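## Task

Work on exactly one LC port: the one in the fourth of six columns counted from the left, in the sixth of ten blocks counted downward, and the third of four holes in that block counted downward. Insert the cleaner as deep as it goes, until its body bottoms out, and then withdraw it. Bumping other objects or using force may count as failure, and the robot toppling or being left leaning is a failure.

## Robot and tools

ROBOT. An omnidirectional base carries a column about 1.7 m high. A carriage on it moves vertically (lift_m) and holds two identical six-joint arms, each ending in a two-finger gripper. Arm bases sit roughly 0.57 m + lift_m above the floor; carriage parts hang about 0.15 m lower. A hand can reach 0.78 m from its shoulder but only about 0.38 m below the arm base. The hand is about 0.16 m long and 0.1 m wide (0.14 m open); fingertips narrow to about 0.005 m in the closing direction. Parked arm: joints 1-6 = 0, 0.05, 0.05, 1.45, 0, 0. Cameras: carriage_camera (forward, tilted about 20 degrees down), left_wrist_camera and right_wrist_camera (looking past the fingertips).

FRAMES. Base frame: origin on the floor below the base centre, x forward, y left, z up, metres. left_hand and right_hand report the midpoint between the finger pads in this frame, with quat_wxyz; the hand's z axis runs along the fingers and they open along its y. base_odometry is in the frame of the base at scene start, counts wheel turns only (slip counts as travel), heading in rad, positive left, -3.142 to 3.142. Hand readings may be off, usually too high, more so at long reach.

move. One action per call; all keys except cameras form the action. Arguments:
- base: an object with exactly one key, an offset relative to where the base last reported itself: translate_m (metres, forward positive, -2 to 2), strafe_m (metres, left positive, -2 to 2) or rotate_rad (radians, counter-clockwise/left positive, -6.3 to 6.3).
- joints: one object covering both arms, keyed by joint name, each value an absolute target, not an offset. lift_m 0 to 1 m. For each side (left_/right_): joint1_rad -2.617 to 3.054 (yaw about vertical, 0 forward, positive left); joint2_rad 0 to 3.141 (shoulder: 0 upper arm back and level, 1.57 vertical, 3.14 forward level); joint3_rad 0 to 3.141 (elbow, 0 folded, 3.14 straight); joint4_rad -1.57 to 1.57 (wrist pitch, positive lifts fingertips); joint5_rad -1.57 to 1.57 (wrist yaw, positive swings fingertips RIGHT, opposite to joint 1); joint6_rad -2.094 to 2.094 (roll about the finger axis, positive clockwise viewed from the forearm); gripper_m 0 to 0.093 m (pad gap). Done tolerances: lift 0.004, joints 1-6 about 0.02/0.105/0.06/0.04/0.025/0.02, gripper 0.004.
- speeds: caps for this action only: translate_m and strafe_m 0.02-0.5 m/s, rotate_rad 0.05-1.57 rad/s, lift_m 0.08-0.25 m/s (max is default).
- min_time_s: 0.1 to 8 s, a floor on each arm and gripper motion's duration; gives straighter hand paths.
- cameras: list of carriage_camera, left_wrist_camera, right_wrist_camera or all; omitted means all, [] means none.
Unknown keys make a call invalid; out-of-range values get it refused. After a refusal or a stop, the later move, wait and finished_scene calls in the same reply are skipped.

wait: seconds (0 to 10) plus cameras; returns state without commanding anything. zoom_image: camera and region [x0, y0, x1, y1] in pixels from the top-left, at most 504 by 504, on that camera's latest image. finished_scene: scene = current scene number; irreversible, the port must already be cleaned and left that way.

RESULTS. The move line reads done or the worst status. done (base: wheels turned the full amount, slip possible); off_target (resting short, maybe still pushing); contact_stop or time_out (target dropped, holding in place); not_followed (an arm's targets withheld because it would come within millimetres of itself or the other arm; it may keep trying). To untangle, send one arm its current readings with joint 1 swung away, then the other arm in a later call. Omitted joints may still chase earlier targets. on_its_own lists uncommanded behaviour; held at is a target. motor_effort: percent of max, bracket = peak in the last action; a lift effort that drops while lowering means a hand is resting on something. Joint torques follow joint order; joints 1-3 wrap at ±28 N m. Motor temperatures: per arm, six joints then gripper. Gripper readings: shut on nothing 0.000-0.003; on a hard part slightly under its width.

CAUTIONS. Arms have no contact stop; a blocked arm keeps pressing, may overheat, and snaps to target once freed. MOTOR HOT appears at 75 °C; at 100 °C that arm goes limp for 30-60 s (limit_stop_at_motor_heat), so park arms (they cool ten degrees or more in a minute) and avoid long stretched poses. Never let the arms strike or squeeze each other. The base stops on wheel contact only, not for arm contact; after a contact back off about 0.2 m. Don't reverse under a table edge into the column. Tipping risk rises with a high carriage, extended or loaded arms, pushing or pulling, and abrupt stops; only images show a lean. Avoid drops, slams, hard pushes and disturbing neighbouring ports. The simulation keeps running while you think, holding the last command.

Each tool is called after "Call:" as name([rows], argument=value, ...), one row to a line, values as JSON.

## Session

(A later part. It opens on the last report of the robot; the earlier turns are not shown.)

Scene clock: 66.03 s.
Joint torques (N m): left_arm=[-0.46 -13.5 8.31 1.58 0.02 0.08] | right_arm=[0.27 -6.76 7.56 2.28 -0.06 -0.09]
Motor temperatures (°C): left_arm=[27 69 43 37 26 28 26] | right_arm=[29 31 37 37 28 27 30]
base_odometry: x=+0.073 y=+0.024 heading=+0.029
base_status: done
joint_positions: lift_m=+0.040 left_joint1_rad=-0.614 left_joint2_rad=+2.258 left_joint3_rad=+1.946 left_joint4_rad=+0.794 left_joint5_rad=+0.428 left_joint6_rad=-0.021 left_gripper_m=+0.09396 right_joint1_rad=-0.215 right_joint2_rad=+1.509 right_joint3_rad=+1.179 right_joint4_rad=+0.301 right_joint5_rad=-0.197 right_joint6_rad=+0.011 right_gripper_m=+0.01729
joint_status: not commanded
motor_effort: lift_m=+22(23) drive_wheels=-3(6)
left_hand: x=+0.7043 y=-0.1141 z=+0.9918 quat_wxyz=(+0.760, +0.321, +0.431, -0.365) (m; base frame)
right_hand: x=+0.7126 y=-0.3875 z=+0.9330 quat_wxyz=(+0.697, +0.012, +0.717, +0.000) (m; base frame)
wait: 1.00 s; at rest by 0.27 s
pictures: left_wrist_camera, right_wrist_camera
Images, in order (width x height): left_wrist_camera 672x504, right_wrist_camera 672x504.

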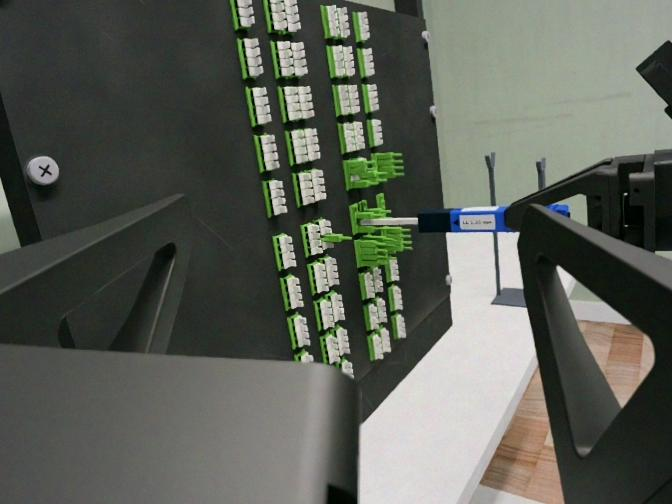

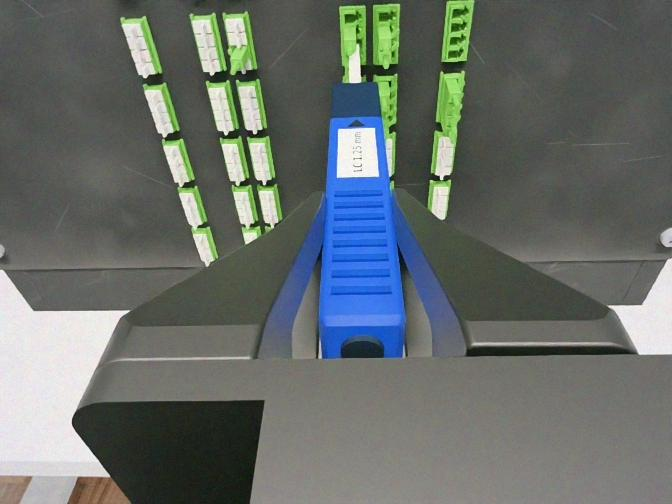

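Call:
move(base={"strafe_m": 0.001}, speeds={"strafe_m": 0.02}, cameras=[])

Call:
wait(seconds=1, cameras=["left_wrist_camera","right_wrist_camera"])

Call:
zoom_image(camera="right_wrist_camera", region=[320, 0, 400, 80])

Call:
zoom_image(camera="left_wrist_camera", region=[345, 180, 425, 260])

Scene clock: 66.73 s.
Joint torques (N m): left_arm=[-0.57 -13.56 8.35 1.59 0.02 0.08] | right_arm=[0.31 -6.63 7.73 2.28 -0.05 -0.09]
Motor temperatures (°C): left_arm=[27 69 43 37 26 28 26] | right_arm=[29 31 37 37 28 27 30]
move: done
base_odometry: x=+0.073 y=+0.024 heading=+0.029
base_status: done
joint_positions: lift_m=+0.040 left_joint1_rad=-0.614 left_joint2_rad=+2.258 left_joint3_rad=+1.946 left_joint4_rad=+0.794 left_joint5_rad=+0.428 left_joint6_rad=-0.021 left_gripper_m=+0.09396 right_joint1_rad=-0.214 right_joint2_rad=+1.509 right_joint3_rad=+1.179 right_joint4_rad=+0.301 right_joint5_rad=-0.197 right_joint6_rad=+0.011 right_gripper_m=+0.01729
joint_status: not commanded
motor_effort: lift_m=+22(23) drive_wheels=-5(9)
left_hand: x=+0.7043 y=-0.1141 z=+0.9918 quat_wxyz=(+0.760, +0.321, +0.431, -0.365) (m; base frame)
right_hand: x=+0.7126 y=-0.3874 z=+0.9330 quat_wxyz=(+0.697, +0.012, +0.717, +0.000) (m; base frame)
pictures: none
No camera images: "cameras" was empty.

Scene clock: 67.73 s.
Joint torques (N m): left_arm=[-0.47 -13.55 8.32 1.62 0.02 0.09] | right_arm=[0.16 -6.75 7.68 2.28 -0.02 -0.1]
Motor temperatures (°C): left_arm=[27 69 43 37 26 28 26] | right_arm=[29 31 37 37 28 27 30]
base_odometry: x=+0.073 y=+0.024 heading=+0.029
base_status: done
joint_positions: lift_m=+0.040 left_joint1_rad=-0.614 left_joint2_rad=+2.258 left_joint3_rad=+1.946 left_joint4_rad=+0.794 left_joint5_rad=+0.428 left_joint6_rad=-0.021 left_gripper_m=+0.09396 right_joint1_rad=-0.214 right_joint2_rad=+1.509 right_joint3_rad=+1.179 right_joint4_rad=+0.301 right_joint5_rad=-0.196 right_joint6_rad=+0.011 right_gripper_m=+0.01729
joint_status: not commanded
motor_effort: lift_m=+22(23) drive_wheels=-5(9)
left_hand: x=+0.7043 y=-0.1141 z=+0.9918 quat_wxyz=(+0.760, +0.321, +0.431, -0.365) (m; base frame)
right_hand: x=+0.7126 y=-0.3875 z=+0.9330 quat_wxyz=(+0.697, +0.012, +0.717, -0.001) (m; base frame)
wait: 1.00 s; at rest by 0.27 s
pictures: left_wrist_camera, right_wrist_camera
Images, in order (width x height): left_wrist_camera 672x504, right_wrist_camera 672x504.

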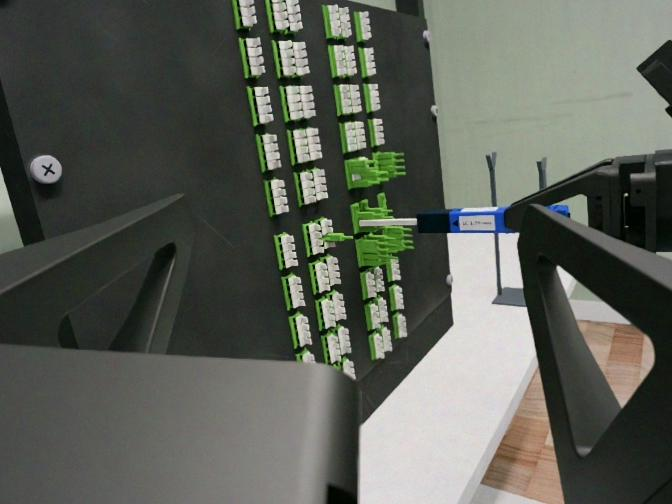

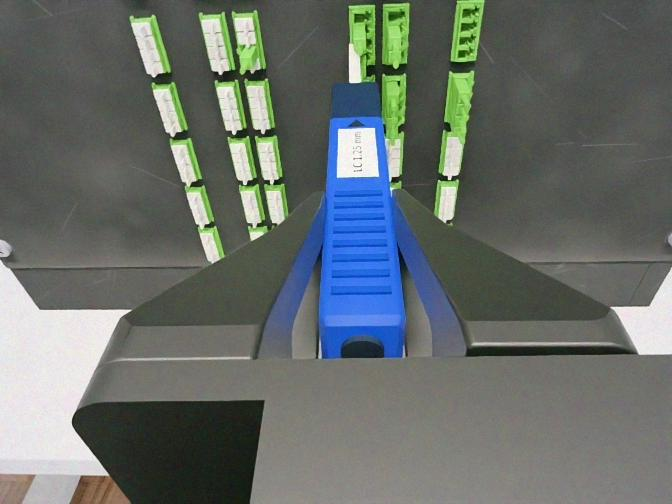

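Scaled by 6.300 from the camera's 672x504 image, which has a finer 960x720 frame.

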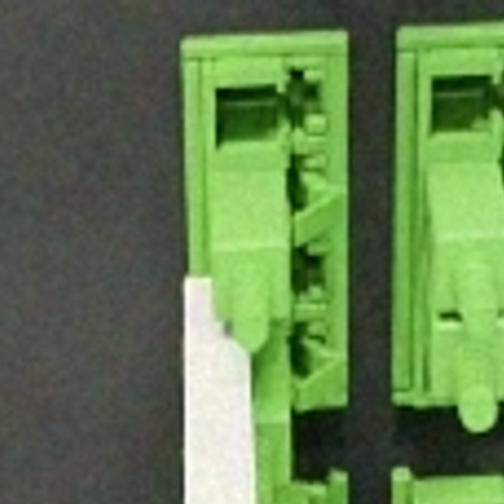

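Scaled by 6.300 from the camera's 672x504 image, which has a finer 960x720 frame.

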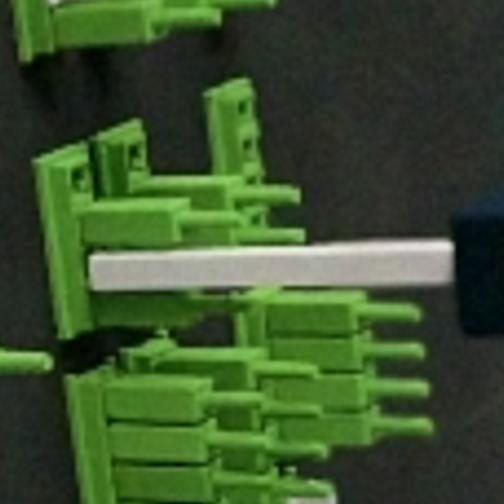

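Call:
move(base={"strafe_m": -0.0008}, speeds={"strafe_m": 0.02}, cameras=[])

Call:
wait(seconds=1, cameras=["left_wrist_camera","right_wrist_camera"])

Call:
zoom_image(camera="right_wrist_camera", region=[320, 0, 400, 80])

Scene clock: 68.47 s.
Joint torques (N m): left_arm=[-0.42 -13.67 8.28 1.6 -0.01 0.08] | right_arm=[0.29 -6.93 7.65 2.29 -0.06 -0.09]
Motor temperatures (°C): left_arm=[27 69 43 37 26 28 26] | right_arm=[29 31 37 37 28 27 30]
move: done
base_odometry: x=+0.073 y=+0.024 heading=+0.029
base_status: done
joint_positions: lift_m=+0.040 left_joint1_rad=-0.614 left_joint2_rad=+2.258 left_joint3_rad=+1.946 left_joint4_rad=+0.794 left_joint5_rad=+0.428 left_joint6_rad=-0.021 left_gripper_m=+0.09396 right_joint1_rad=-0.214 right_joint2_rad=+1.509 right_joint3_rad=+1.179 right_joint4_rad=+0.301 right_joint5_rad=-0.195 right_joint6_rad=+0.011 right_gripper_m=+0.01729
joint_status: not commanded
motor_effort: lift_m=+23(23) drive_wheels=-1(2)
left_hand: x=+0.7043 y=-0.1141 z=+0.9918 quat_wxyz=(+0.760, +0.321, +0.431, -0.365) (m; base frame)
right_hand: x=+0.7126 y=-0.3877 z=+0.9331 quat_wxyz=(+0.697, +0.013, +0.717, -0.001) (m; base frame)
pictures: none
No camera images: "cameras" was empty.

Scene clock: 69.47 s.
Joint torques (N m): left_arm=[-0.47 -13.64 8.49 1.61 0.02 0.09] | right_arm=[0.28 -6.71 7.69 2.26 -0.02 -0.11]
Motor temperatures (°C): left_arm=[27 69 43 37 26 28 26] | right_arm=[29 31 37 37 28 27 30]
base_odometry: x=+0.073 y=+0.024 heading=+0.029
base_status: done
joint_positions: lift_m=+0.040 left_joint1_rad=-0.614 left_joint2_rad=+2.258 left_joint3_rad=+1.946 left_joint4_rad=+0.794 left_joint5_rad=+0.428 left_joint6_rad=-0.021 left_gripper_m=+0.09396 right_joint1_rad=-0.214 right_joint2_rad=+1.509 right_joint3_rad=+1.179 right_joint4_rad=+0.301 right_joint5_rad=-0.195 right_joint6_rad=+0.011 right_gripper_m=+0.01729
joint_status: not commanded
motor_effort: lift_m=+22(23) drive_wheels=-1(2)
left_hand: x=+0.7043 y=-0.1141 z=+0.9918 quat_wxyz=(+0.760, +0.321, +0.431, -0.365) (m; base frame)
right_hand: x=+0.7126 y=-0.3877 z=+0.9331 quat_wxyz=(+0.697, +0.013, +0.717, -0.001) (m; base frame)
wait: 1.00 s; at rest by 0.27 s
pictures: left_wrist_camera, right_wrist_camera
Images, in order (width x height): left_wrist_camera 672x504, right_wrist_camera 672x504.

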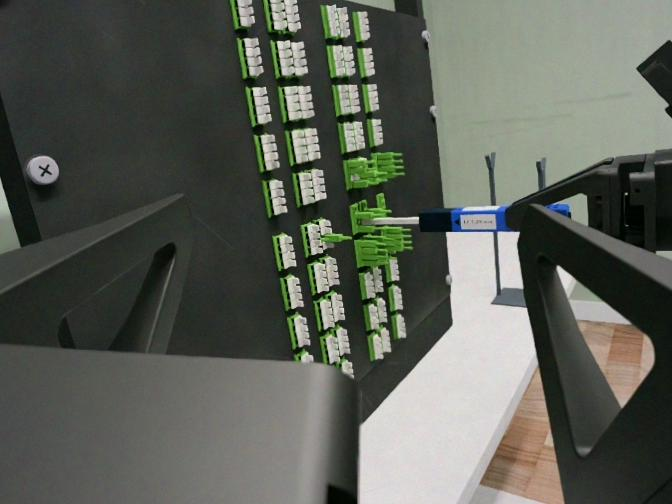

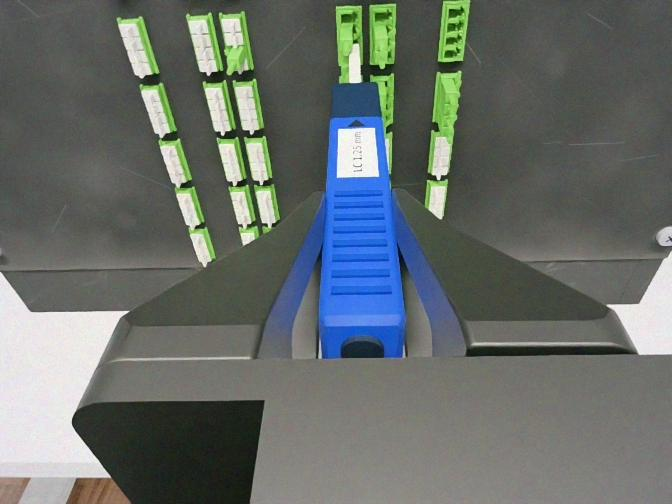

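Scaled by 6.300 from the camera's 672x504 image, which has a finer 960x720 frame.

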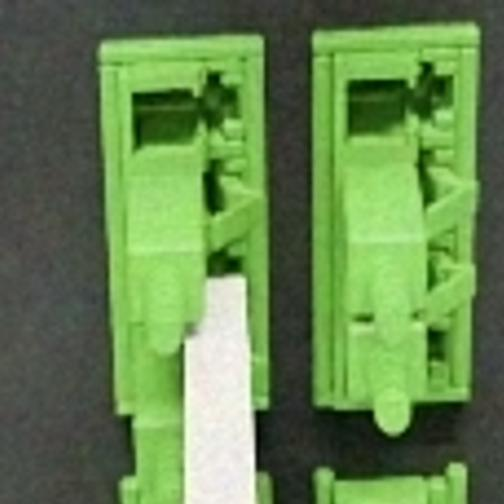

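Call:
move(base={"strafe_m": 0.0006}, speeds={"strafe_m": 0.02}, cameras=[])

Call:
wait(seconds=1, cameras=["right_wrist_camera"])

Call:
zoom_image(camera="right_wrist_camera", region=[320, 0, 400, 80])

Scene clock: 70.27 s.
Joint torques (N m): left_arm=[-0.49 -13.6 8.21 1.64 0.02 0.08] | right_arm=[0.28 -6.79 7.66 2.26 -0.08 -0.1]
Motor temperatures (°C): left_arm=[27 70 43 37 26 28 26] | right_arm=[29 31 37 37 28 27 30]
move: done
base_odometry: x=+0.073 y=+0.024 heading=+0.029
base_status: done
joint_positions: lift_m=+0.040 left_joint1_rad=-0.614 left_joint2_rad=+2.258 left_joint3_rad=+1.946 left_joint4_rad=+0.794 left_joint5_rad=+0.428 left_joint6_rad=-0.021 left_gripper_m=+0.09396 right_joint1_rad=-0.214 right_joint2_rad=+1.509 right_joint3_rad=+1.179 right_joint4_rad=+0.301 right_joint5_rad=-0.194 right_joint6_rad=+0.011 right_gripper_m=+0.01729
joint_status: not commanded
motor_effort: lift_m=+22(23) drive_wheels=-3(3)
left_hand: x=+0.7043 y=-0.1141 z=+0.9918 quat_wxyz=(+0.760, +0.321, +0.431, -0.365) (m; base frame)
right_hand: x=+0.7126 y=-0.3878 z=+0.9331 quat_wxyz=(+0.697, +0.013, +0.717, -0.001) (m; base frame)
pictures: none
No camera images: "cameras" was empty.

Scene clock: 71.27 s.
Joint torques (N m): left_arm=[-0.47 -13.5 8.42 1.63 0.02 0.08] | right_arm=[0.25 -6.82 7.69 2.29 -0.05 -0.09]
Motor temperatures (°C): left_arm=[27 70 43 37 26 28 26] | right_arm=[29 31 37 37 28 27 30]
base_odometry: x=+0.073 y=+0.024 heading=+0.029
base_status: done
joint_positions: lift_m=+0.040 left_joint1_rad=-0.614 left_joint2_rad=+2.258 left_joint3_rad=+1.946 left_joint4_rad=+0.794 left_joint5_rad=+0.428 left_joint6_rad=-0.021 left_gripper_m=+0.09396 right_joint1_rad=-0.214 right_joint2_rad=+1.509 right_joint3_rad=+1.179 right_joint4_rad=+0.301 right_joint5_rad=-0.194 right_joint6_rad=+0.011 right_gripper_m=+0.01729
joint_status: not commanded
motor_effort: lift_m=+22(23) drive_wheels=-3(3)
left_hand: x=+0.7043 y=-0.1141 z=+0.9918 quat_wxyz=(+0.760, +0.321, +0.431, -0.365) (m; base frame)
right_hand: x=+0.7126 y=-0.3878 z=+0.9331 quat_wxyz=(+0.697, +0.013, +0.717, -0.001) (m; base frame)
wait: 1.00 s; at rest by 0.27 s
pictures: right_wrist_camera
Images, in order (width x height): right_wrist_camera 672x504.

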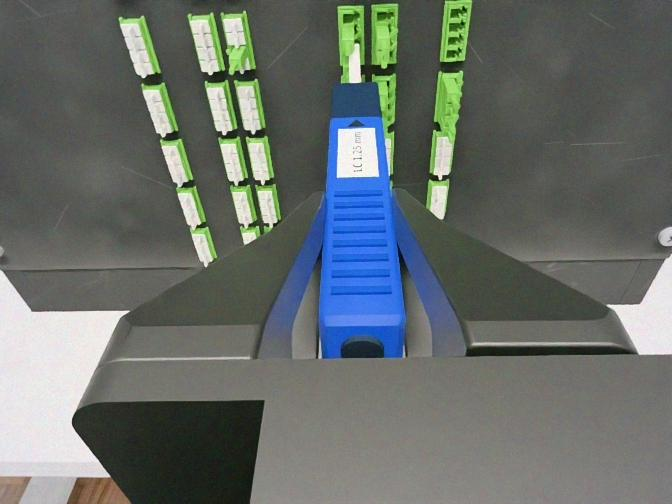

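Scaled by 6.300 from the camera's 672x504 image, which has a finer 960x720 frame.

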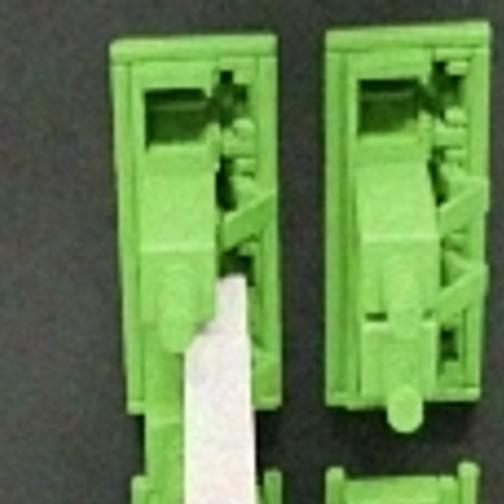

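Call:
move(base={"strafe_m": 0.0008}, speeds={"strafe_m": 0.02}, cameras=[])

Call:
wait(seconds=1, cameras=["right_wrist_camera"])

Call:
zoom_image(camera="right_wrist_camera", region=[320, 0, 400, 80])

Scene clock: 71.90 s.
Joint torques (N m): left_arm=[-0.42 -13.42 8.27 1.61 -0.01 0.08] | right_arm=[0.18 -6.67 7.64 2.27 -0.05 -0.1]
Motor temperatures (°C): left_arm=[27 70 43 37 26 28 26] | right_arm=[29 31 37 37 28 27 30]
move: done
base_odometry: x=+0.073 y=+0.025 heading=+0.028
base_status: done
joint_positions: lift_m=+0.040 left_joint1_rad=-0.614 left_joint2_rad=+2.258 left_joint3_rad=+1.946 left_joint4_rad=+0.794 left_joint5_rad=+0.428 left_joint6_rad=-0.021 left_gripper_m=+0.09396 right_joint1_rad=-0.214 right_joint2_rad=+1.509 right_joint3_rad=+1.179 right_joint4_rad=+0.301 right_joint5_rad=-0.194 right_joint6_rad=+0.011 right_gripper_m=+0.01729
joint_status: not commanded
motor_effort: lift_m=+22(23) drive_wheels=-5(6)
left_hand: x=+0.7043 y=-0.1141 z=+0.9918 quat_wxyz=(+0.760, +0.321, +0.431, -0.365) (m; base frame)
right_hand: x=+0.7126 y=-0.3876 z=+0.9331 quat_wxyz=(+0.697, +0.013, +0.717, -0.001) (m; base frame)
pictures: none
No camera images: "cameras" was empty.

Scene clock: 72.90 s.
Joint torques (N m): left_arm=[-0.46 -13.52 8.38 1.61 0.02 0.08] | right_arm=[0.21 -6.8 7.68 2.28 -0.05 -0.11]
Motor temperatures (°C): left_arm=[27 70 43 37 26 28 26] | right_arm=[29 31 37 37 28 27 30]
base_odometry: x=+0.073 y=+0.025 heading=+0.028
base_status: done
joint_positions: lift_m=+0.040 left_joint1_rad=-0.614 left_joint2_rad=+2.258 left_joint3_rad=+1.946 left_joint4_rad=+0.794 left_joint5_rad=+0.428 left_joint6_rad=-0.021 left_gripper_m=+0.09396 right_joint1_rad=-0.214 right_joint2_rad=+1.509 right_joint3_rad=+1.179 right_joint4_rad=+0.301 right_joint5_rad=-0.194 right_joint6_rad=+0.011 right_gripper_m=+0.01729
joint_status: not commanded
motor_effort: lift_m=+23(23) drive_wheels=-5(6)
left_hand: x=+0.7043 y=-0.1141 z=+0.9918 quat_wxyz=(+0.760, +0.321, +0.431, -0.365) (m; base frame)
right_hand: x=+0.7126 y=-0.3877 z=+0.9331 quat_wxyz=(+0.697, +0.013, +0.717, -0.001) (m; base frame)
wait: 1.00 s; at rest by 0.27 s
pictures: right_wrist_camera
Images, in order (width x height): right_wrist_camera 672x504.

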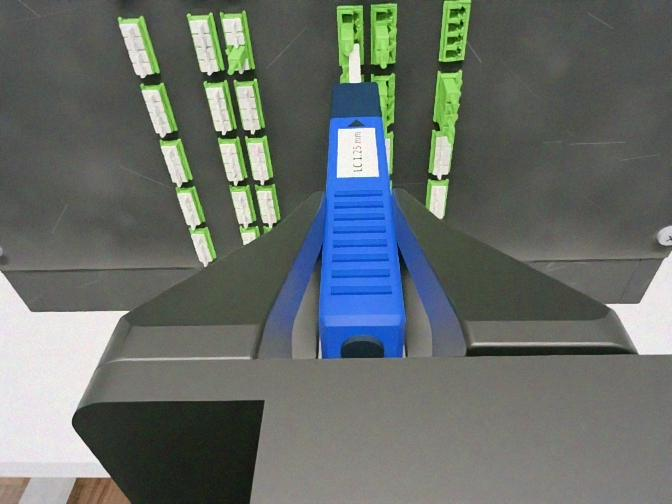

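Scaled by 6.300 from the camera's 672x504 image, which has a finer 960x720 frame.

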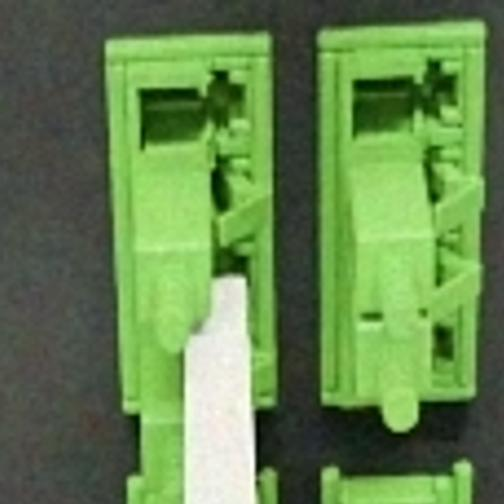

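Call:
move(base={"strafe_m": 0.0012}, speeds={"strafe_m": 0.02}, cameras=[])

Call:
wait(seconds=1, cameras=["right_wrist_camera"])

Call:
zoom_image(camera="right_wrist_camera", region=[320, 0, 400, 80])

Scene clock: 73.63 s.
Joint torques (N m): left_arm=[-0.69 -13.61 8.38 1.6 0.02 0.08] | right_arm=[0.14 -6.82 7.58 2.26 -0.08 -0.1]
Motor temperatures (°C): left_arm=[27 70 44 37 26 28 26] | right_arm=[29 31 37 37 28 27 30]
move: done
base_odometry: x=+0.073 y=+0.026 heading=+0.028
base_status: done
joint_positions: lift_m=+0.040 left_joint1_rad=-0.614 left_joint2_rad=+2.258 left_joint3_rad=+1.946 left_joint4_rad=+0.794 left_joint5_rad=+0.428 left_joint6_rad=-0.021 left_gripper_m=+0.09396 right_joint1_rad=-0.213 right_joint2_rad=+1.509 right_joint3_rad=+1.179 right_joint4_rad=+0.301 right_joint5_rad=-0.194 right_joint6_rad=+0.011 right_gripper_m=+0.01729
joint_status: not commanded
motor_effort: lift_m=+22(22) drive_wheels=-5(9)
left_hand: x=+0.7043 y=-0.1141 z=+0.9918 quat_wxyz=(+0.760, +0.321, +0.431, -0.365) (m; base frame)
right_hand: x=+0.7127 y=-0.3872 z=+0.9330 quat_wxyz=(+0.697, +0.013, +0.717, -0.001) (m; base frame)
pictures: none
No camera images: "cameras" was empty.

Scene clock: 74.63 s.
Joint torques (N m): left_arm=[-0.46 -13.64 8.31 1.58 0.02 0.08] | right_arm=[0.17 -6.74 7.68 2.27 -0.07 -0.09]
Motor temperatures (°C): left_arm=[27 71 44 37 26 28 26] | right_arm=[29 31 38 37 28 27 30]
base_odometry: x=+0.073 y=+0.026 heading=+0.028
base_status: done
joint_positions: lift_m=+0.040 left_joint1_rad=-0.614 left_joint2_rad=+2.258 left_joint3_rad=+1.946 left_joint4_rad=+0.794 left_joint5_rad=+0.428 left_joint6_rad=-0.021 left_gripper_m=+0.09396 right_joint1_rad=-0.213 right_joint2_rad=+1.509 right_joint3_rad=+1.179 right_joint4_rad=+0.301 right_joint5_rad=-0.194 right_joint6_rad=+0.011 right_gripper_m=+0.01729
joint_status: not commanded
motor_effort: lift_m=+22(22) drive_wheels=-5(9)
left_hand: x=+0.7043 y=-0.1141 z=+0.9918 quat_wxyz=(+0.760, +0.321, +0.431, -0.365) (m; base frame)
right_hand: x=+0.7127 y=-0.3872 z=+0.9330 quat_wxyz=(+0.697, +0.013, +0.717, -0.001) (m; base frame)
wait: 1.00 s; at rest by 0.27 s
pictures: right_wrist_camera
Images, in order (width x height): right_wrist_camera 672x504.

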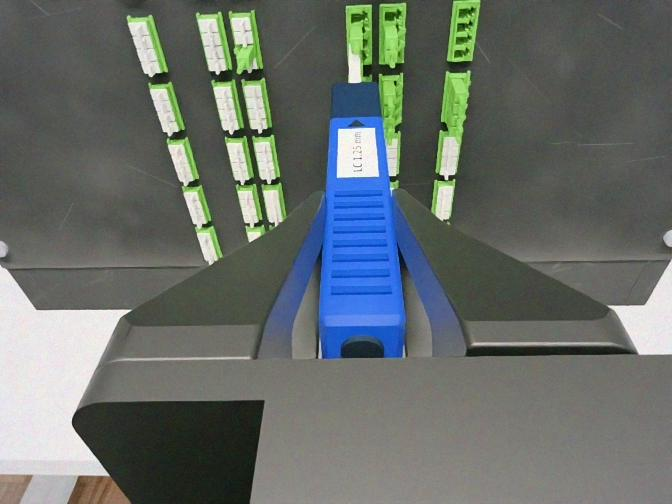

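Scaled by 6.300 from the camera's 672x504 image, which has a finer 960x720 frame.

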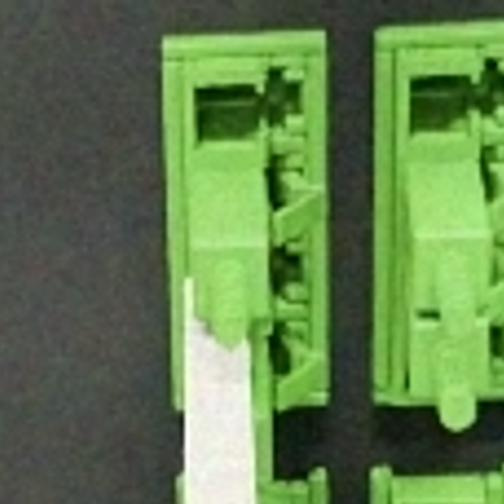

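Call:
move(joints={"right_joint5_rad": -0.187}, cameras=[])

Call:
wait(seconds=1, cameras=["right_wrist_camera","left_wrist_camera"])

Call:
zoom_image(camera="right_wrist_camera", region=[320, 0, 400, 80])

Call:
zoom_image(camera="left_wrist_camera", region=[345, 180, 425, 260])

Scene clock: 75.40 s.
Joint torques (N m): left_arm=[-0.44 -13.57 8.38 1.61 0.02 0.08] | right_arm=[0.1 -6.76 7.65 2.28 -0.02 -0.07]
Motor temperatures (°C): left_arm=[27 71 44 37 26 28 26] | right_arm=[29 31 38 37 28 27 30]
move: done
base_odometry: x=+0.073 y=+0.026 heading=+0.028
base_status: not commanded
joint_positions: lift_m=+0.040 left_joint1_rad=-0.614 left_joint2_rad=+2.258 left_joint3_rad=+1.946 left_joint4_rad=+0.794 left_joint5_rad=+0.428 left_joint6_rad=-0.021 left_gripper_m=+0.09396 right_joint1_rad=-0.213 right_joint2_rad=+1.509 right_joint3_rad=+1.179 right_joint4_rad=+0.301 right_joint5_rad=-0.194 right_joint6_rad=+0.011 right_gripper_m=+0.01729
joint_status: all done
motor_effort: lift_m=+22(23) drive_wheels=-5(5)
left_hand: x=+0.7043 y=-0.1141 z=+0.9918 quat_wxyz=(+0.760, +0.321, +0.431, -0.365) (m; base frame)
right_hand: x=+0.7127 y=-0.3872 z=+0.9330 quat_wxyz=(+0.697, +0.013, +0.717, -0.001) (m; base frame)
pictures: none
No camera images: "cameras" was empty.

Scene clock: 76.40 s.
Joint torques (N m): left_arm=[-0.46 -13.59 8.35 1.6 0.02 0.08] | right_arm=[0.12 -6.71 7.72 2.28 -0.03 -0.1]
Motor temperatures (°C): left_arm=[27 71 44 37 26 28 26] | right_arm=[29 31 38 37 28 27 30]
base_odometry: x=+0.073 y=+0.026 heading=+0.028
base_status: not commanded
joint_positions: lift_m=+0.040 left_joint1_rad=-0.614 left_joint2_rad=+2.258 left_joint3_rad=+1.946 left_joint4_rad=+0.794 left_joint5_rad=+0.428 left_joint6_rad=-0.021 left_gripper_m=+0.09396 right_joint1_rad=-0.213 right_joint2_rad=+1.509 right_joint3_rad=+1.179 right_joint4_rad=+0.301 right_joint5_rad=-0.194 right_joint6_rad=+0.011 right_gripper_m=+0.01729
joint_status: all done
motor_effort: lift_m=+22(23) drive_wheels=-5(5)
left_hand: x=+0.7043 y=-0.1141 z=+0.9918 quat_wxyz=(+0.760, +0.321, +0.431, -0.365) (m; base frame)
right_hand: x=+0.7127 y=-0.3873 z=+0.9330 quat_wxyz=(+0.697, +0.013, +0.717, -0.001) (m; base frame)
wait: 1.00 s; at rest by 0.27 s
pictures: left_wrist_camera, right_wrist_camera
Images, in order (width x height): left_wrist_camera 672x504, right_wrist_camera 672x504.

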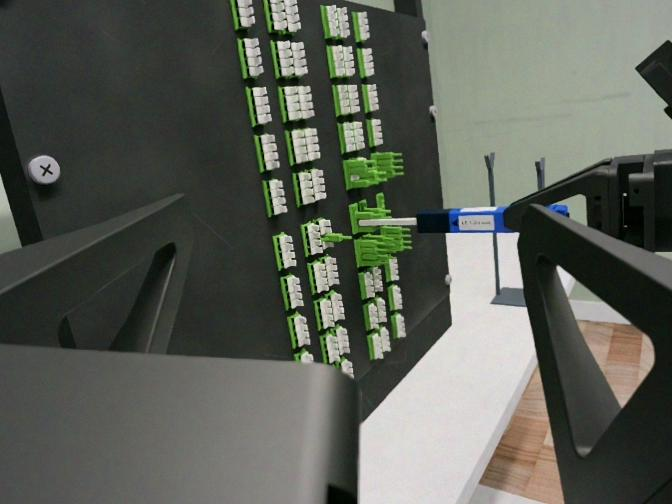

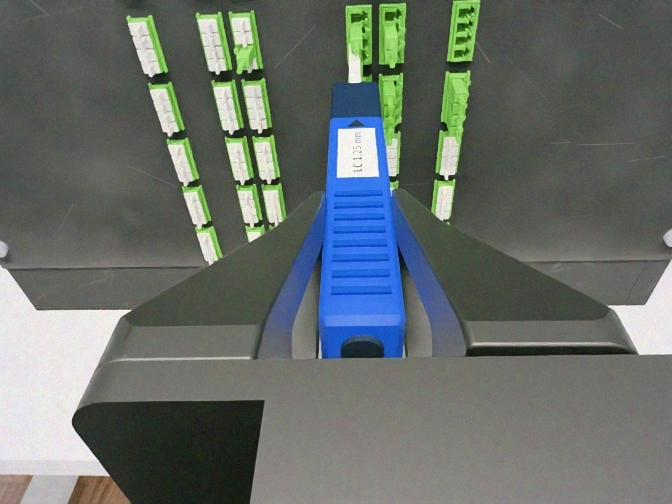

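Scaled by 6.300 from the camera's 672x504 image, which has a finer 960x720 frame.

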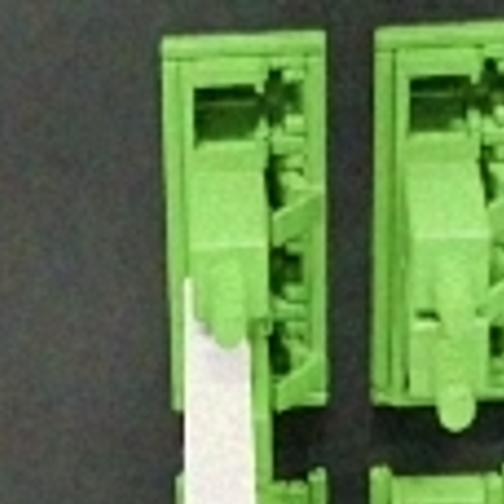

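Scaled by 6.300 from the camera's 672x504 image, which has a finer 960x720 frame.

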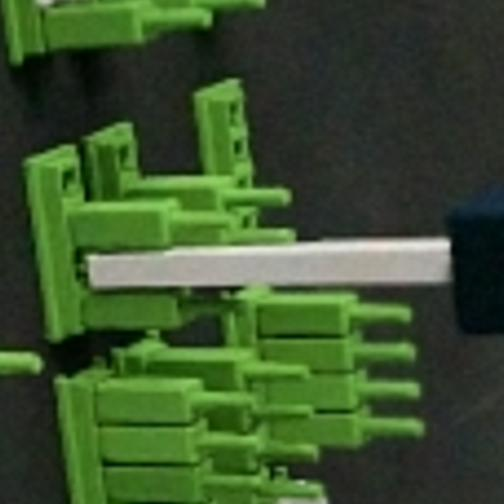

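Call:
move(joints={"right_joint5_rad": -0.181}, cameras=[])

Call:
wait(seconds=1, cameras=["right_wrist_camera"])

Call:
zoom_image(camera="right_wrist_camera", region=[320, 0, 400, 80])

Scene clock: 76.87 s.
Joint torques (N m): left_arm=[-0.44 -13.59 8.36 1.6 0.02 0.08] | right_arm=[0.13 -6.76 7.64 2.27 0.05 -0.08]
Motor temperatures (°C): left_arm=[27 71 44 37 26 28 26] | right_arm=[29 31 38 37 28 27 30]
move: done
base_odometry: x=+0.073 y=+0.026 heading=+0.028
base_status: not commanded
joint_positions: lift_m=+0.040 left_joint1_rad=-0.614 left_joint2_rad=+2.258 left_joint3_rad=+1.946 left_joint4_rad=+0.794 left_joint5_rad=+0.428 left_joint6_rad=-0.021 left_gripper_m=+0.09396 right_joint1_rad=-0.213 right_joint2_rad=+1.509 right_joint3_rad=+1.179 right_joint4_rad=+0.301 right_joint5_rad=-0.190 right_joint6_rad=+0.011 right_gripper_m=+0.01729
joint_status: all done
motor_effort: lift_m=+22(23) drive_wheels=-5(5)
left_hand: x=+0.7043 y=-0.1141 z=+0.9918 quat_wxyz=(+0.760, +0.321, +0.431, -0.365) (m; base frame)
right_hand: x=+0.7126 y=-0.3880 z=+0.9330 quat_wxyz=(+0.697, +0.014, +0.717, -0.002) (m; base frame)
pictures: none
No camera images: "cameras" was empty.

Scene clock: 77.87 s.
Joint torques (N m): left_arm=[-0.47 -13.59 8.36 1.6 0.01 0.08] | right_arm=[0.14 -6.79 7.65 2.28 0.01 -0.1]
Motor temperatures (°C): left_arm=[27 71 44 37 26 28 26] | right_arm=[29 31 38 37 28 27 30]
base_odometry: x=+0.073 y=+0.026 heading=+0.028
base_status: not commanded
joint_positions: lift_m=+0.040 left_joint1_rad=-0.614 left_joint2_rad=+2.258 left_joint3_rad=+1.946 left_joint4_rad=+0.794 left_joint5_rad=+0.428 left_joint6_rad=-0.021 left_gripper_m=+0.09396 right_joint1_rad=-0.213 right_joint2_rad=+1.509 right_joint3_rad=+1.179 right_joint4_rad=+0.301 right_joint5_rad=-0.189 right_joint6_rad=+0.011 right_gripper_m=+0.01729
joint_status: all done
motor_effort: lift_m=+22(23) drive_wheels=-5(5)
left_hand: x=+0.7043 y=-0.1141 z=+0.9918 quat_wxyz=(+0.760, +0.321, +0.431, -0.365) (m; base frame)
right_hand: x=+0.7126 y=-0.3881 z=+0.9330 quat_wxyz=(+0.697, +0.014, +0.717, -0.003) (m; base frame)
wait: 1.00 s; at rest by 0.27 s
pictures: right_wrist_camera
Images, in order (width x height): right_wrist_camera 672x504.

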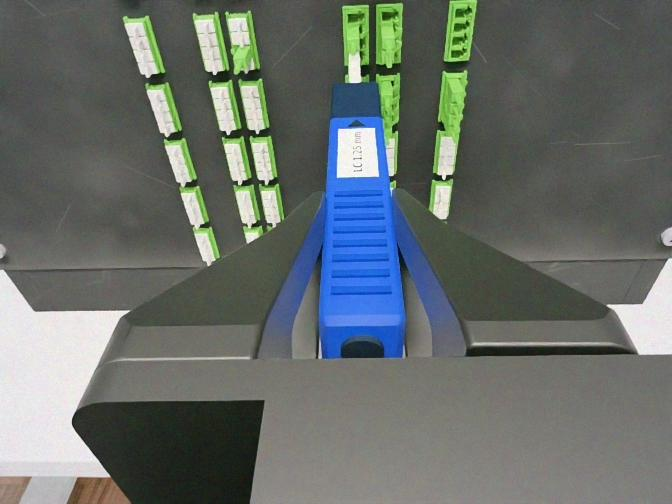

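Scaled by 6.300 from the camera's 672x504 image, which has a finer 960x720 frame.

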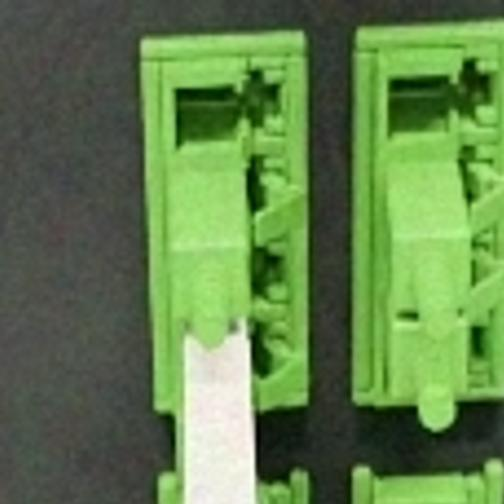

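Call:
move(base={"translate_m": 0.003}, speeds={"translate_m": 0.02}, cameras=[])

Call:
wait(seconds=1, cameras=["right_wrist_camera","left_wrist_camera"])

Call:
zoom_image(camera="right_wrist_camera", region=[320, 0, 400, 80])

Call:
zoom_image(camera="left_wrist_camera", region=[345, 180, 425, 260])

Scene clock: 78.73 s.
Joint torques (N m): left_arm=[-0.32 -13.67 8.29 1.57 0.02 0.08] | right_arm=[0.29 -6.8 7.6 2.31 -0.04 -0.1]
Motor temperatures (°C): left_arm=[27 71 44 37 26 28 26] | right_arm=[29 31 38 37 28 27 30]
move: done
base_odometry: x=+0.076 y=+0.026 heading=+0.028
base_status: done
joint_positions: lift_m=+0.040 left_joint1_rad=-0.614 left_joint2_rad=+2.258 left_joint3_rad=+1.946 left_joint4_rad=+0.794 left_joint5_rad=+0.428 left_joint6_rad=-0.021 left_gripper_m=+0.09396 right_joint1_rad=-0.213 right_joint2_rad=+1.509 right_joint3_rad=+1.179 right_joint4_rad=+0.301 right_joint5_rad=-0.189 right_joint6_rad=+0.011 right_gripper_m=+0.01730
joint_status: not commanded
motor_effort: lift_m=+22(23) drive_wheels=+4(12)
left_hand: x=+0.7043 y=-0.1141 z=+0.9918 quat_wxyz=(+0.760, +0.321, +0.431, -0.365) (m; base frame)
right_hand: x=+0.7126 y=-0.3882 z=+0.9332 quat_wxyz=(+0.697, +0.015, +0.717, -0.003) (m; base frame)
pictures: none
No camera images: "cameras" was empty.

Scene clock: 79.73 s.
Joint torques (N m): left_arm=[-0.46 -13.5 8.34 1.62 0.02 0.08] | right_arm=[0.14 -6.76 7.75 2.28 -0.01 -0.09]
Motor temperatures (°C): left_arm=[27 72 44 37 26 28 26] | right_arm=[29 32 38 37 28 27 30]
base_odometry: x=+0.076 y=+0.026 heading=+0.028
base_status: done
joint_positions: lift_m=+0.040 left_joint1_rad=-0.614 left_joint2_rad=+2.258 left_joint3_rad=+1.946 left_joint4_rad=+0.794 left_joint5_rad=+0.428 left_joint6_rad=-0.021 left_gripper_m=+0.09396 right_joint1_rad=-0.213 right_joint2_rad=+1.509 right_joint3_rad=+1.179 right_joint4_rad=+0.301 right_joint5_rad=-0.188 right_joint6_rad=+0.011 right_gripper_m=+0.01730
joint_status: not commanded
motor_effort: lift_m=+22(23) drive_wheels=+4(12)
left_hand: x=+0.7043 y=-0.1141 z=+0.9918 quat_wxyz=(+0.760, +0.321, +0.431, -0.365) (m; base frame)
right_hand: x=+0.7126 y=-0.3883 z=+0.9332 quat_wxyz=(+0.697, +0.015, +0.717, -0.003) (m; base frame)
wait: 1.00 s; at rest by 0.27 s
pictures: left_wrist_camera, right_wrist_camera
Images, in order (width x height): left_wrist_camera 672x504, right_wrist_camera 672x504.

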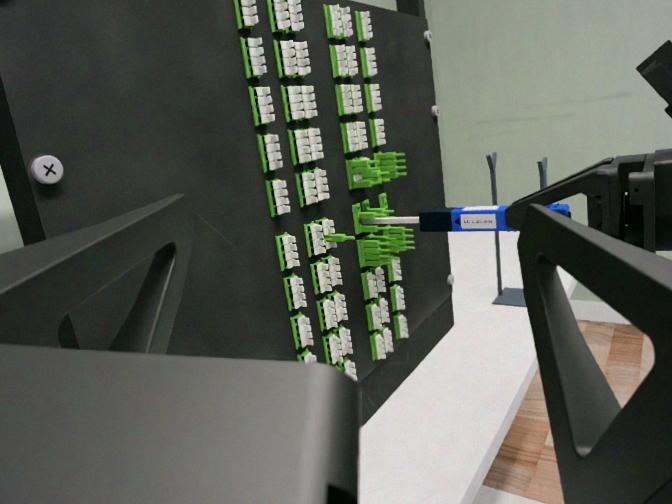

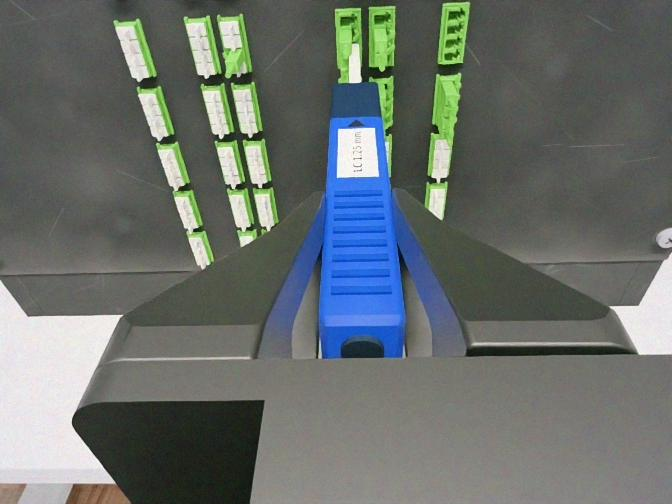

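Scaled by 6.300 from the camera's 672x504 image, which has a finer 960x720 frame.

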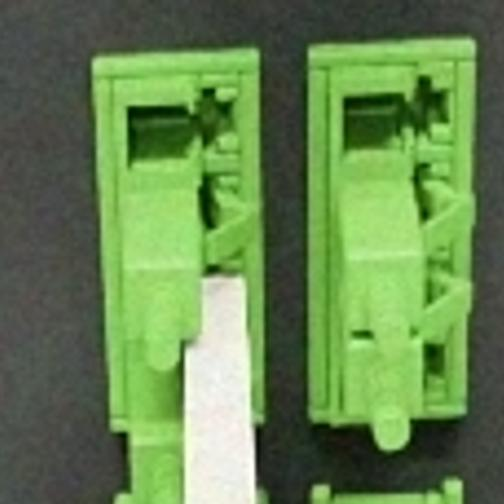

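Scaled by 6.300 from the camera's 672x504 image, which has a finer 960x720 frame.

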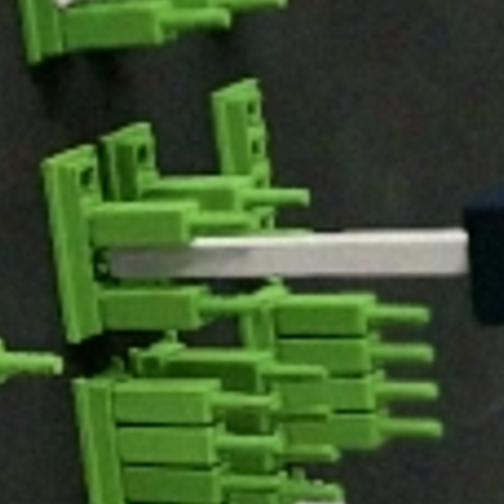

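Call:
move(base={"strafe_m": 0.0012}, speeds={"strafe_m": 0.02}, cameras=[])

Call:
wait(seconds=1, cameras=["right_wrist_camera","left_wrist_camera"])

Call:
zoom_image(camera="right_wrist_camera", region=[320, 0, 400, 80])

Call:
zoom_image(camera="left_wrist_camera", region=[345, 180, 425, 260])

Scene clock: 80.60 s.
Joint torques (N m): left_arm=[-0.55 -13.44 8.4 1.59 0.02 0.09] | right_arm=[0.1 -6.95 7.61 2.28 -0.05 -0.1]
Motor temperatures (°C): left_arm=[27 72 44 37 26 28 26] | right_arm=[29 32 38 37 28 27 30]
move: done
base_odometry: x=+0.076 y=+0.027 heading=+0.028
base_status: done
joint_positions: lift_m=+0.040 left_joint1_rad=-0.614 left_joint2_rad=+2.258 left_joint3_rad=+1.946 left_joint4_rad=+0.794 left_joint5_rad=+0.428 left_joint6_rad=-0.021 left_gripper_m=+0.09396 right_joint1_rad=-0.213 right_joint2_rad=+1.509 right_joint3_rad=+1.179 right_joint4_rad=+0.302 right_joint5_rad=-0.183 right_joint6_rad=+0.011 right_gripper_m=+0.01730
joint_status: not commanded
motor_effort: lift_m=+22(23) drive_wheels=-3(6)
left_hand: x=+0.7043 y=-0.1141 z=+0.9918 quat_wxyz=(+0.760, +0.321, +0.431, -0.365) (m; base frame)
right_hand: x=+0.7126 y=-0.3891 z=+0.9333 quat_wxyz=(+0.697, +0.016, +0.717, -0.005) (m; base frame)
pictures: none
No camera images: "cameras" was empty.

Scene clock: 81.60 s.
Joint torques (N m): left_arm=[-0.46 -13.49 8.32 1.61 0.02 0.08] | right_arm=[0.08 -6.76 7.64 2.24 -0.06 -0.11]
Motor temperatures (°C): left_arm=[27 72 44 37 26 28 26] | right_arm=[29 32 38 37 28 27 30]
base_odometry: x=+0.076 y=+0.027 heading=+0.028
base_status: done
joint_positions: lift_m=+0.040 left_joint1_rad=-0.614 left_joint2_rad=+2.258 left_joint3_rad=+1.946 left_joint4_rad=+0.794 left_joint5_rad=+0.428 left_joint6_rad=-0.021 left_gripper_m=+0.09396 right_joint1_rad=-0.213 right_joint2_rad=+1.509 right_joint3_rad=+1.179 right_joint4_rad=+0.302 right_joint5_rad=-0.183 right_joint6_rad=+0.011 right_gripper_m=+0.01730
joint_status: not commanded
motor_effort: lift_m=+22(23) drive_wheels=-3(6)
left_hand: x=+0.7043 y=-0.1141 z=+0.9918 quat_wxyz=(+0.760, +0.321, +0.431, -0.365) (m; base frame)
right_hand: x=+0.7126 y=-0.3892 z=+0.9333 quat_wxyz=(+0.697, +0.016, +0.717, -0.005) (m; base frame)
wait: 1.00 s; at rest by 0.27 s
pictures: left_wrist_camera, right_wrist_camera
Images, in order (width x height): left_wrist_camera 672x504, right_wrist_camera 672x504.

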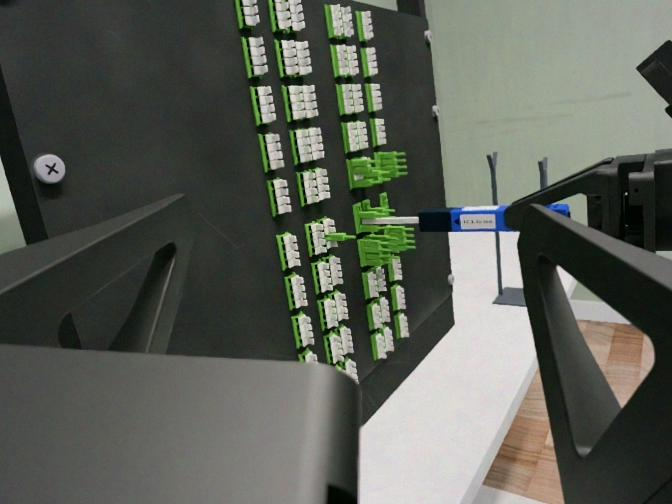

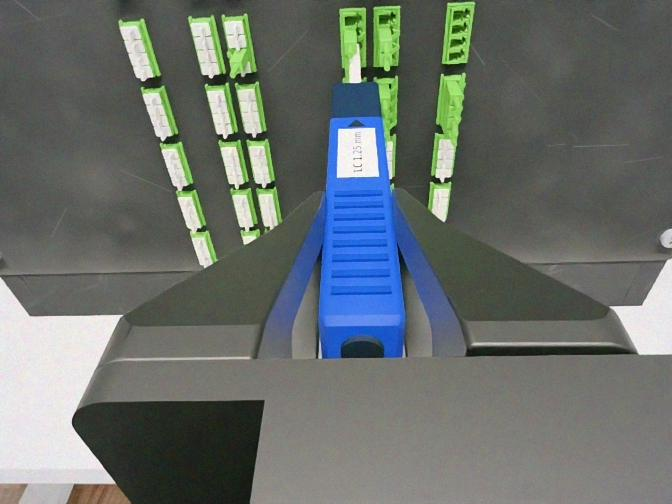

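Scaled by 6.300 from the camera's 672x504 image, which has a finer 960x720 frame.

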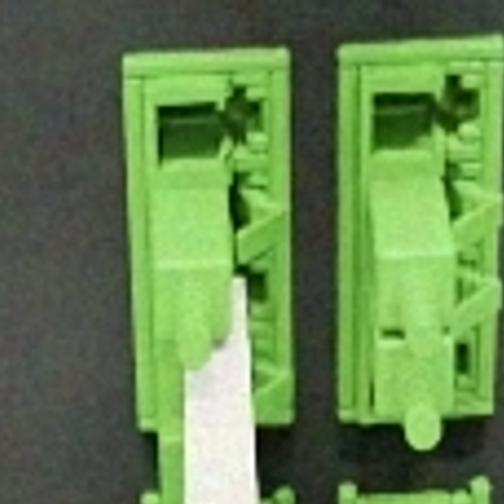

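Scaled by 6.300 from the camera's 672x504 image, which has a finer 960x720 frame.

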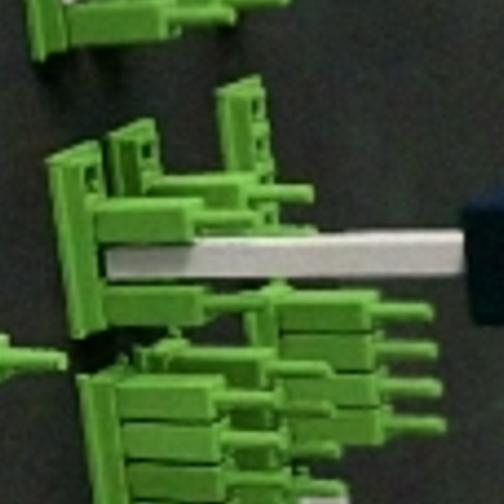

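Call:
move(joints={"right_joint5_rad": -0.2}, cameras=[])

Call:
wait(seconds=1, cameras=["right_wrist_camera","left_wrist_camera"])

Call:
zoom_image(camera="right_wrist_camera", region=[320, 0, 400, 80])

Call:
zoom_image(camera="left_wrist_camera", region=[345, 180, 425, 260])

Scene clock: 83.10 s.
Joint torques (N m): left_arm=[-0.46 -13.57 8.36 1.61 0.01 0.08] | right_arm=[0.18 -6.8 7.68 2.27 -0.14 -0.1]
Motor temperatures (°C): left_arm=[27 72 44 37 26 28 26] | right_arm=[29 32 38 37 28 27 30]
move: done
base_odometry: x=+0.076 y=+0.027 heading=+0.028
base_status: not commanded
joint_positions: lift_m=+0.040 left_joint1_rad=-0.614 left_joint2_rad=+2.258 left_joint3_rad=+1.946 left_joint4_rad=+0.794 left_joint5_rad=+0.428 left_joint6_rad=-0.021 left_gripper_m=+0.09396 right_joint1_rad=-0.213 right_joint2_rad=+1.509 right_joint3_rad=+1.179 right_joint4_rad=+0.302 right_joint5_rad=-0.190 right_joint6_rad=+0.011 right_gripper_m=+0.01730
joint_status: all done
motor_effort: lift_m=+22(23) drive_wheels=-3(3)
left_hand: x=+0.7043 y=-0.1141 z=+0.9918 quat_wxyz=(+0.760, +0.321, +0.431, -0.365) (m; base frame)
right_hand: x=+0.7127 y=-0.3880 z=+0.9333 quat_wxyz=(+0.697, +0.014, +0.717, -0.002) (m; base frame)
pictures: none
No camera images: "cameras" was empty.

Scene clock: 84.10 s.
Joint torques (N m): left_arm=[-0.47 -13.57 8.35 1.6 0.02 0.08] | right_arm=[0.16 -6.78 7.69 2.26 -0.16 -0.1]
Motor temperatures (°C): left_arm=[27 72 44 37 26 28 26] | right_arm=[29 32 38 37 28 27 30]
base_odometry: x=+0.076 y=+0.027 heading=+0.028
base_status: not commanded
joint_positions: lift_m=+0.040 left_joint1_rad=-0.614 left_joint2_rad=+2.258 left_joint3_rad=+1.946 left_joint4_rad=+0.794 left_joint5_rad=+0.428 left_joint6_rad=-0.021 left_gripper_m=+0.09396 right_joint1_rad=-0.213 right_joint2_rad=+1.509 right_joint3_rad=+1.179 right_joint4_rad=+0.302 right_joint5_rad=-0.191 right_joint6_rad=+0.011 right_gripper_m=+0.01729
joint_status: all done
motor_effort: lift_m=+22(23) drive_wheels=-3(3)
left_hand: x=+0.7043 y=-0.1141 z=+0.9918 quat_wxyz=(+0.760, +0.321, +0.431, -0.365) (m; base frame)
right_hand: x=+0.7127 y=-0.3878 z=+0.9333 quat_wxyz=(+0.697, +0.014, +0.717, -0.002) (m; base frame)
wait: 1.00 s; at rest by 0.27 s
pictures: left_wrist_camera, right_wrist_camera
Images, in order (width x height): left_wrist_camera 672x504, right_wrist_camera 672x504.

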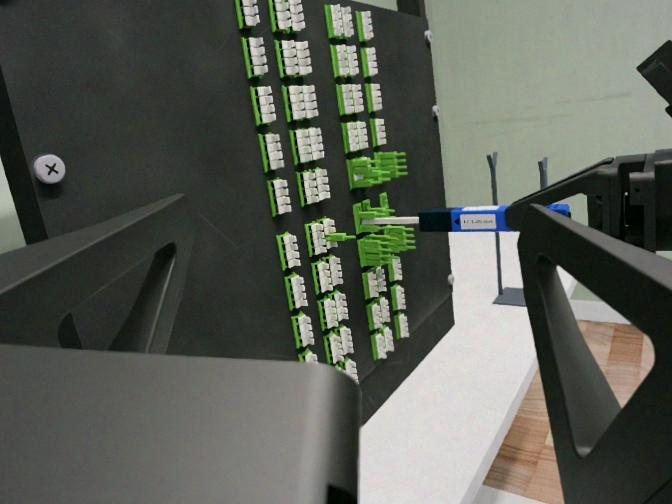

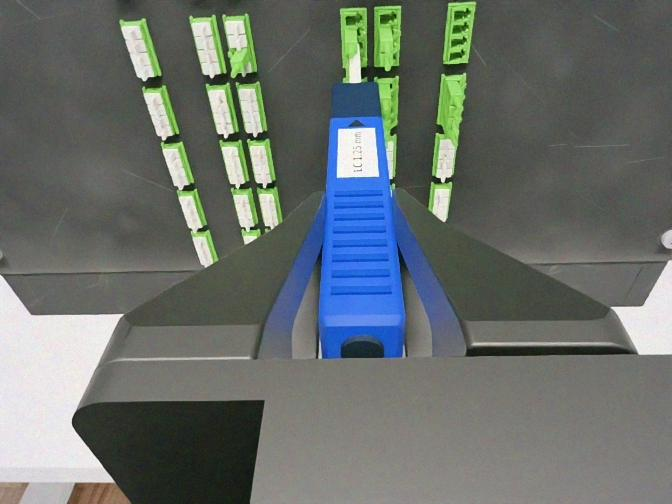

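Scaled by 6.300 from the camera's 672x504 image, which has a finer 960x720 frame.

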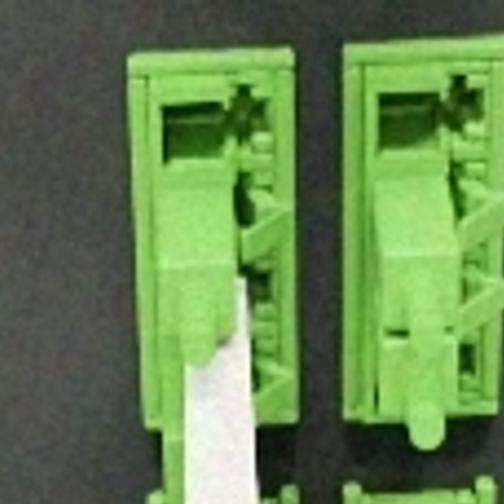

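Scaled by 6.300 from the camera's 672x504 image, which has a finer 960x720 frame.

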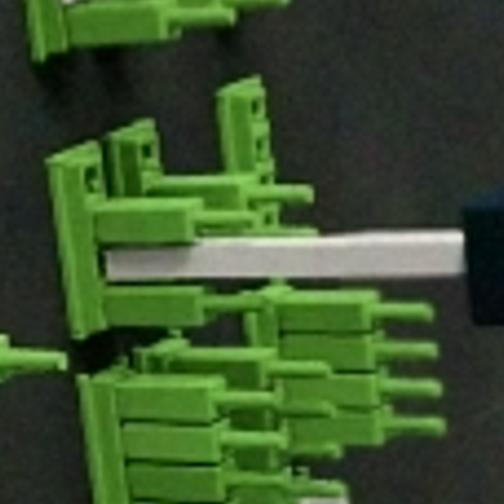

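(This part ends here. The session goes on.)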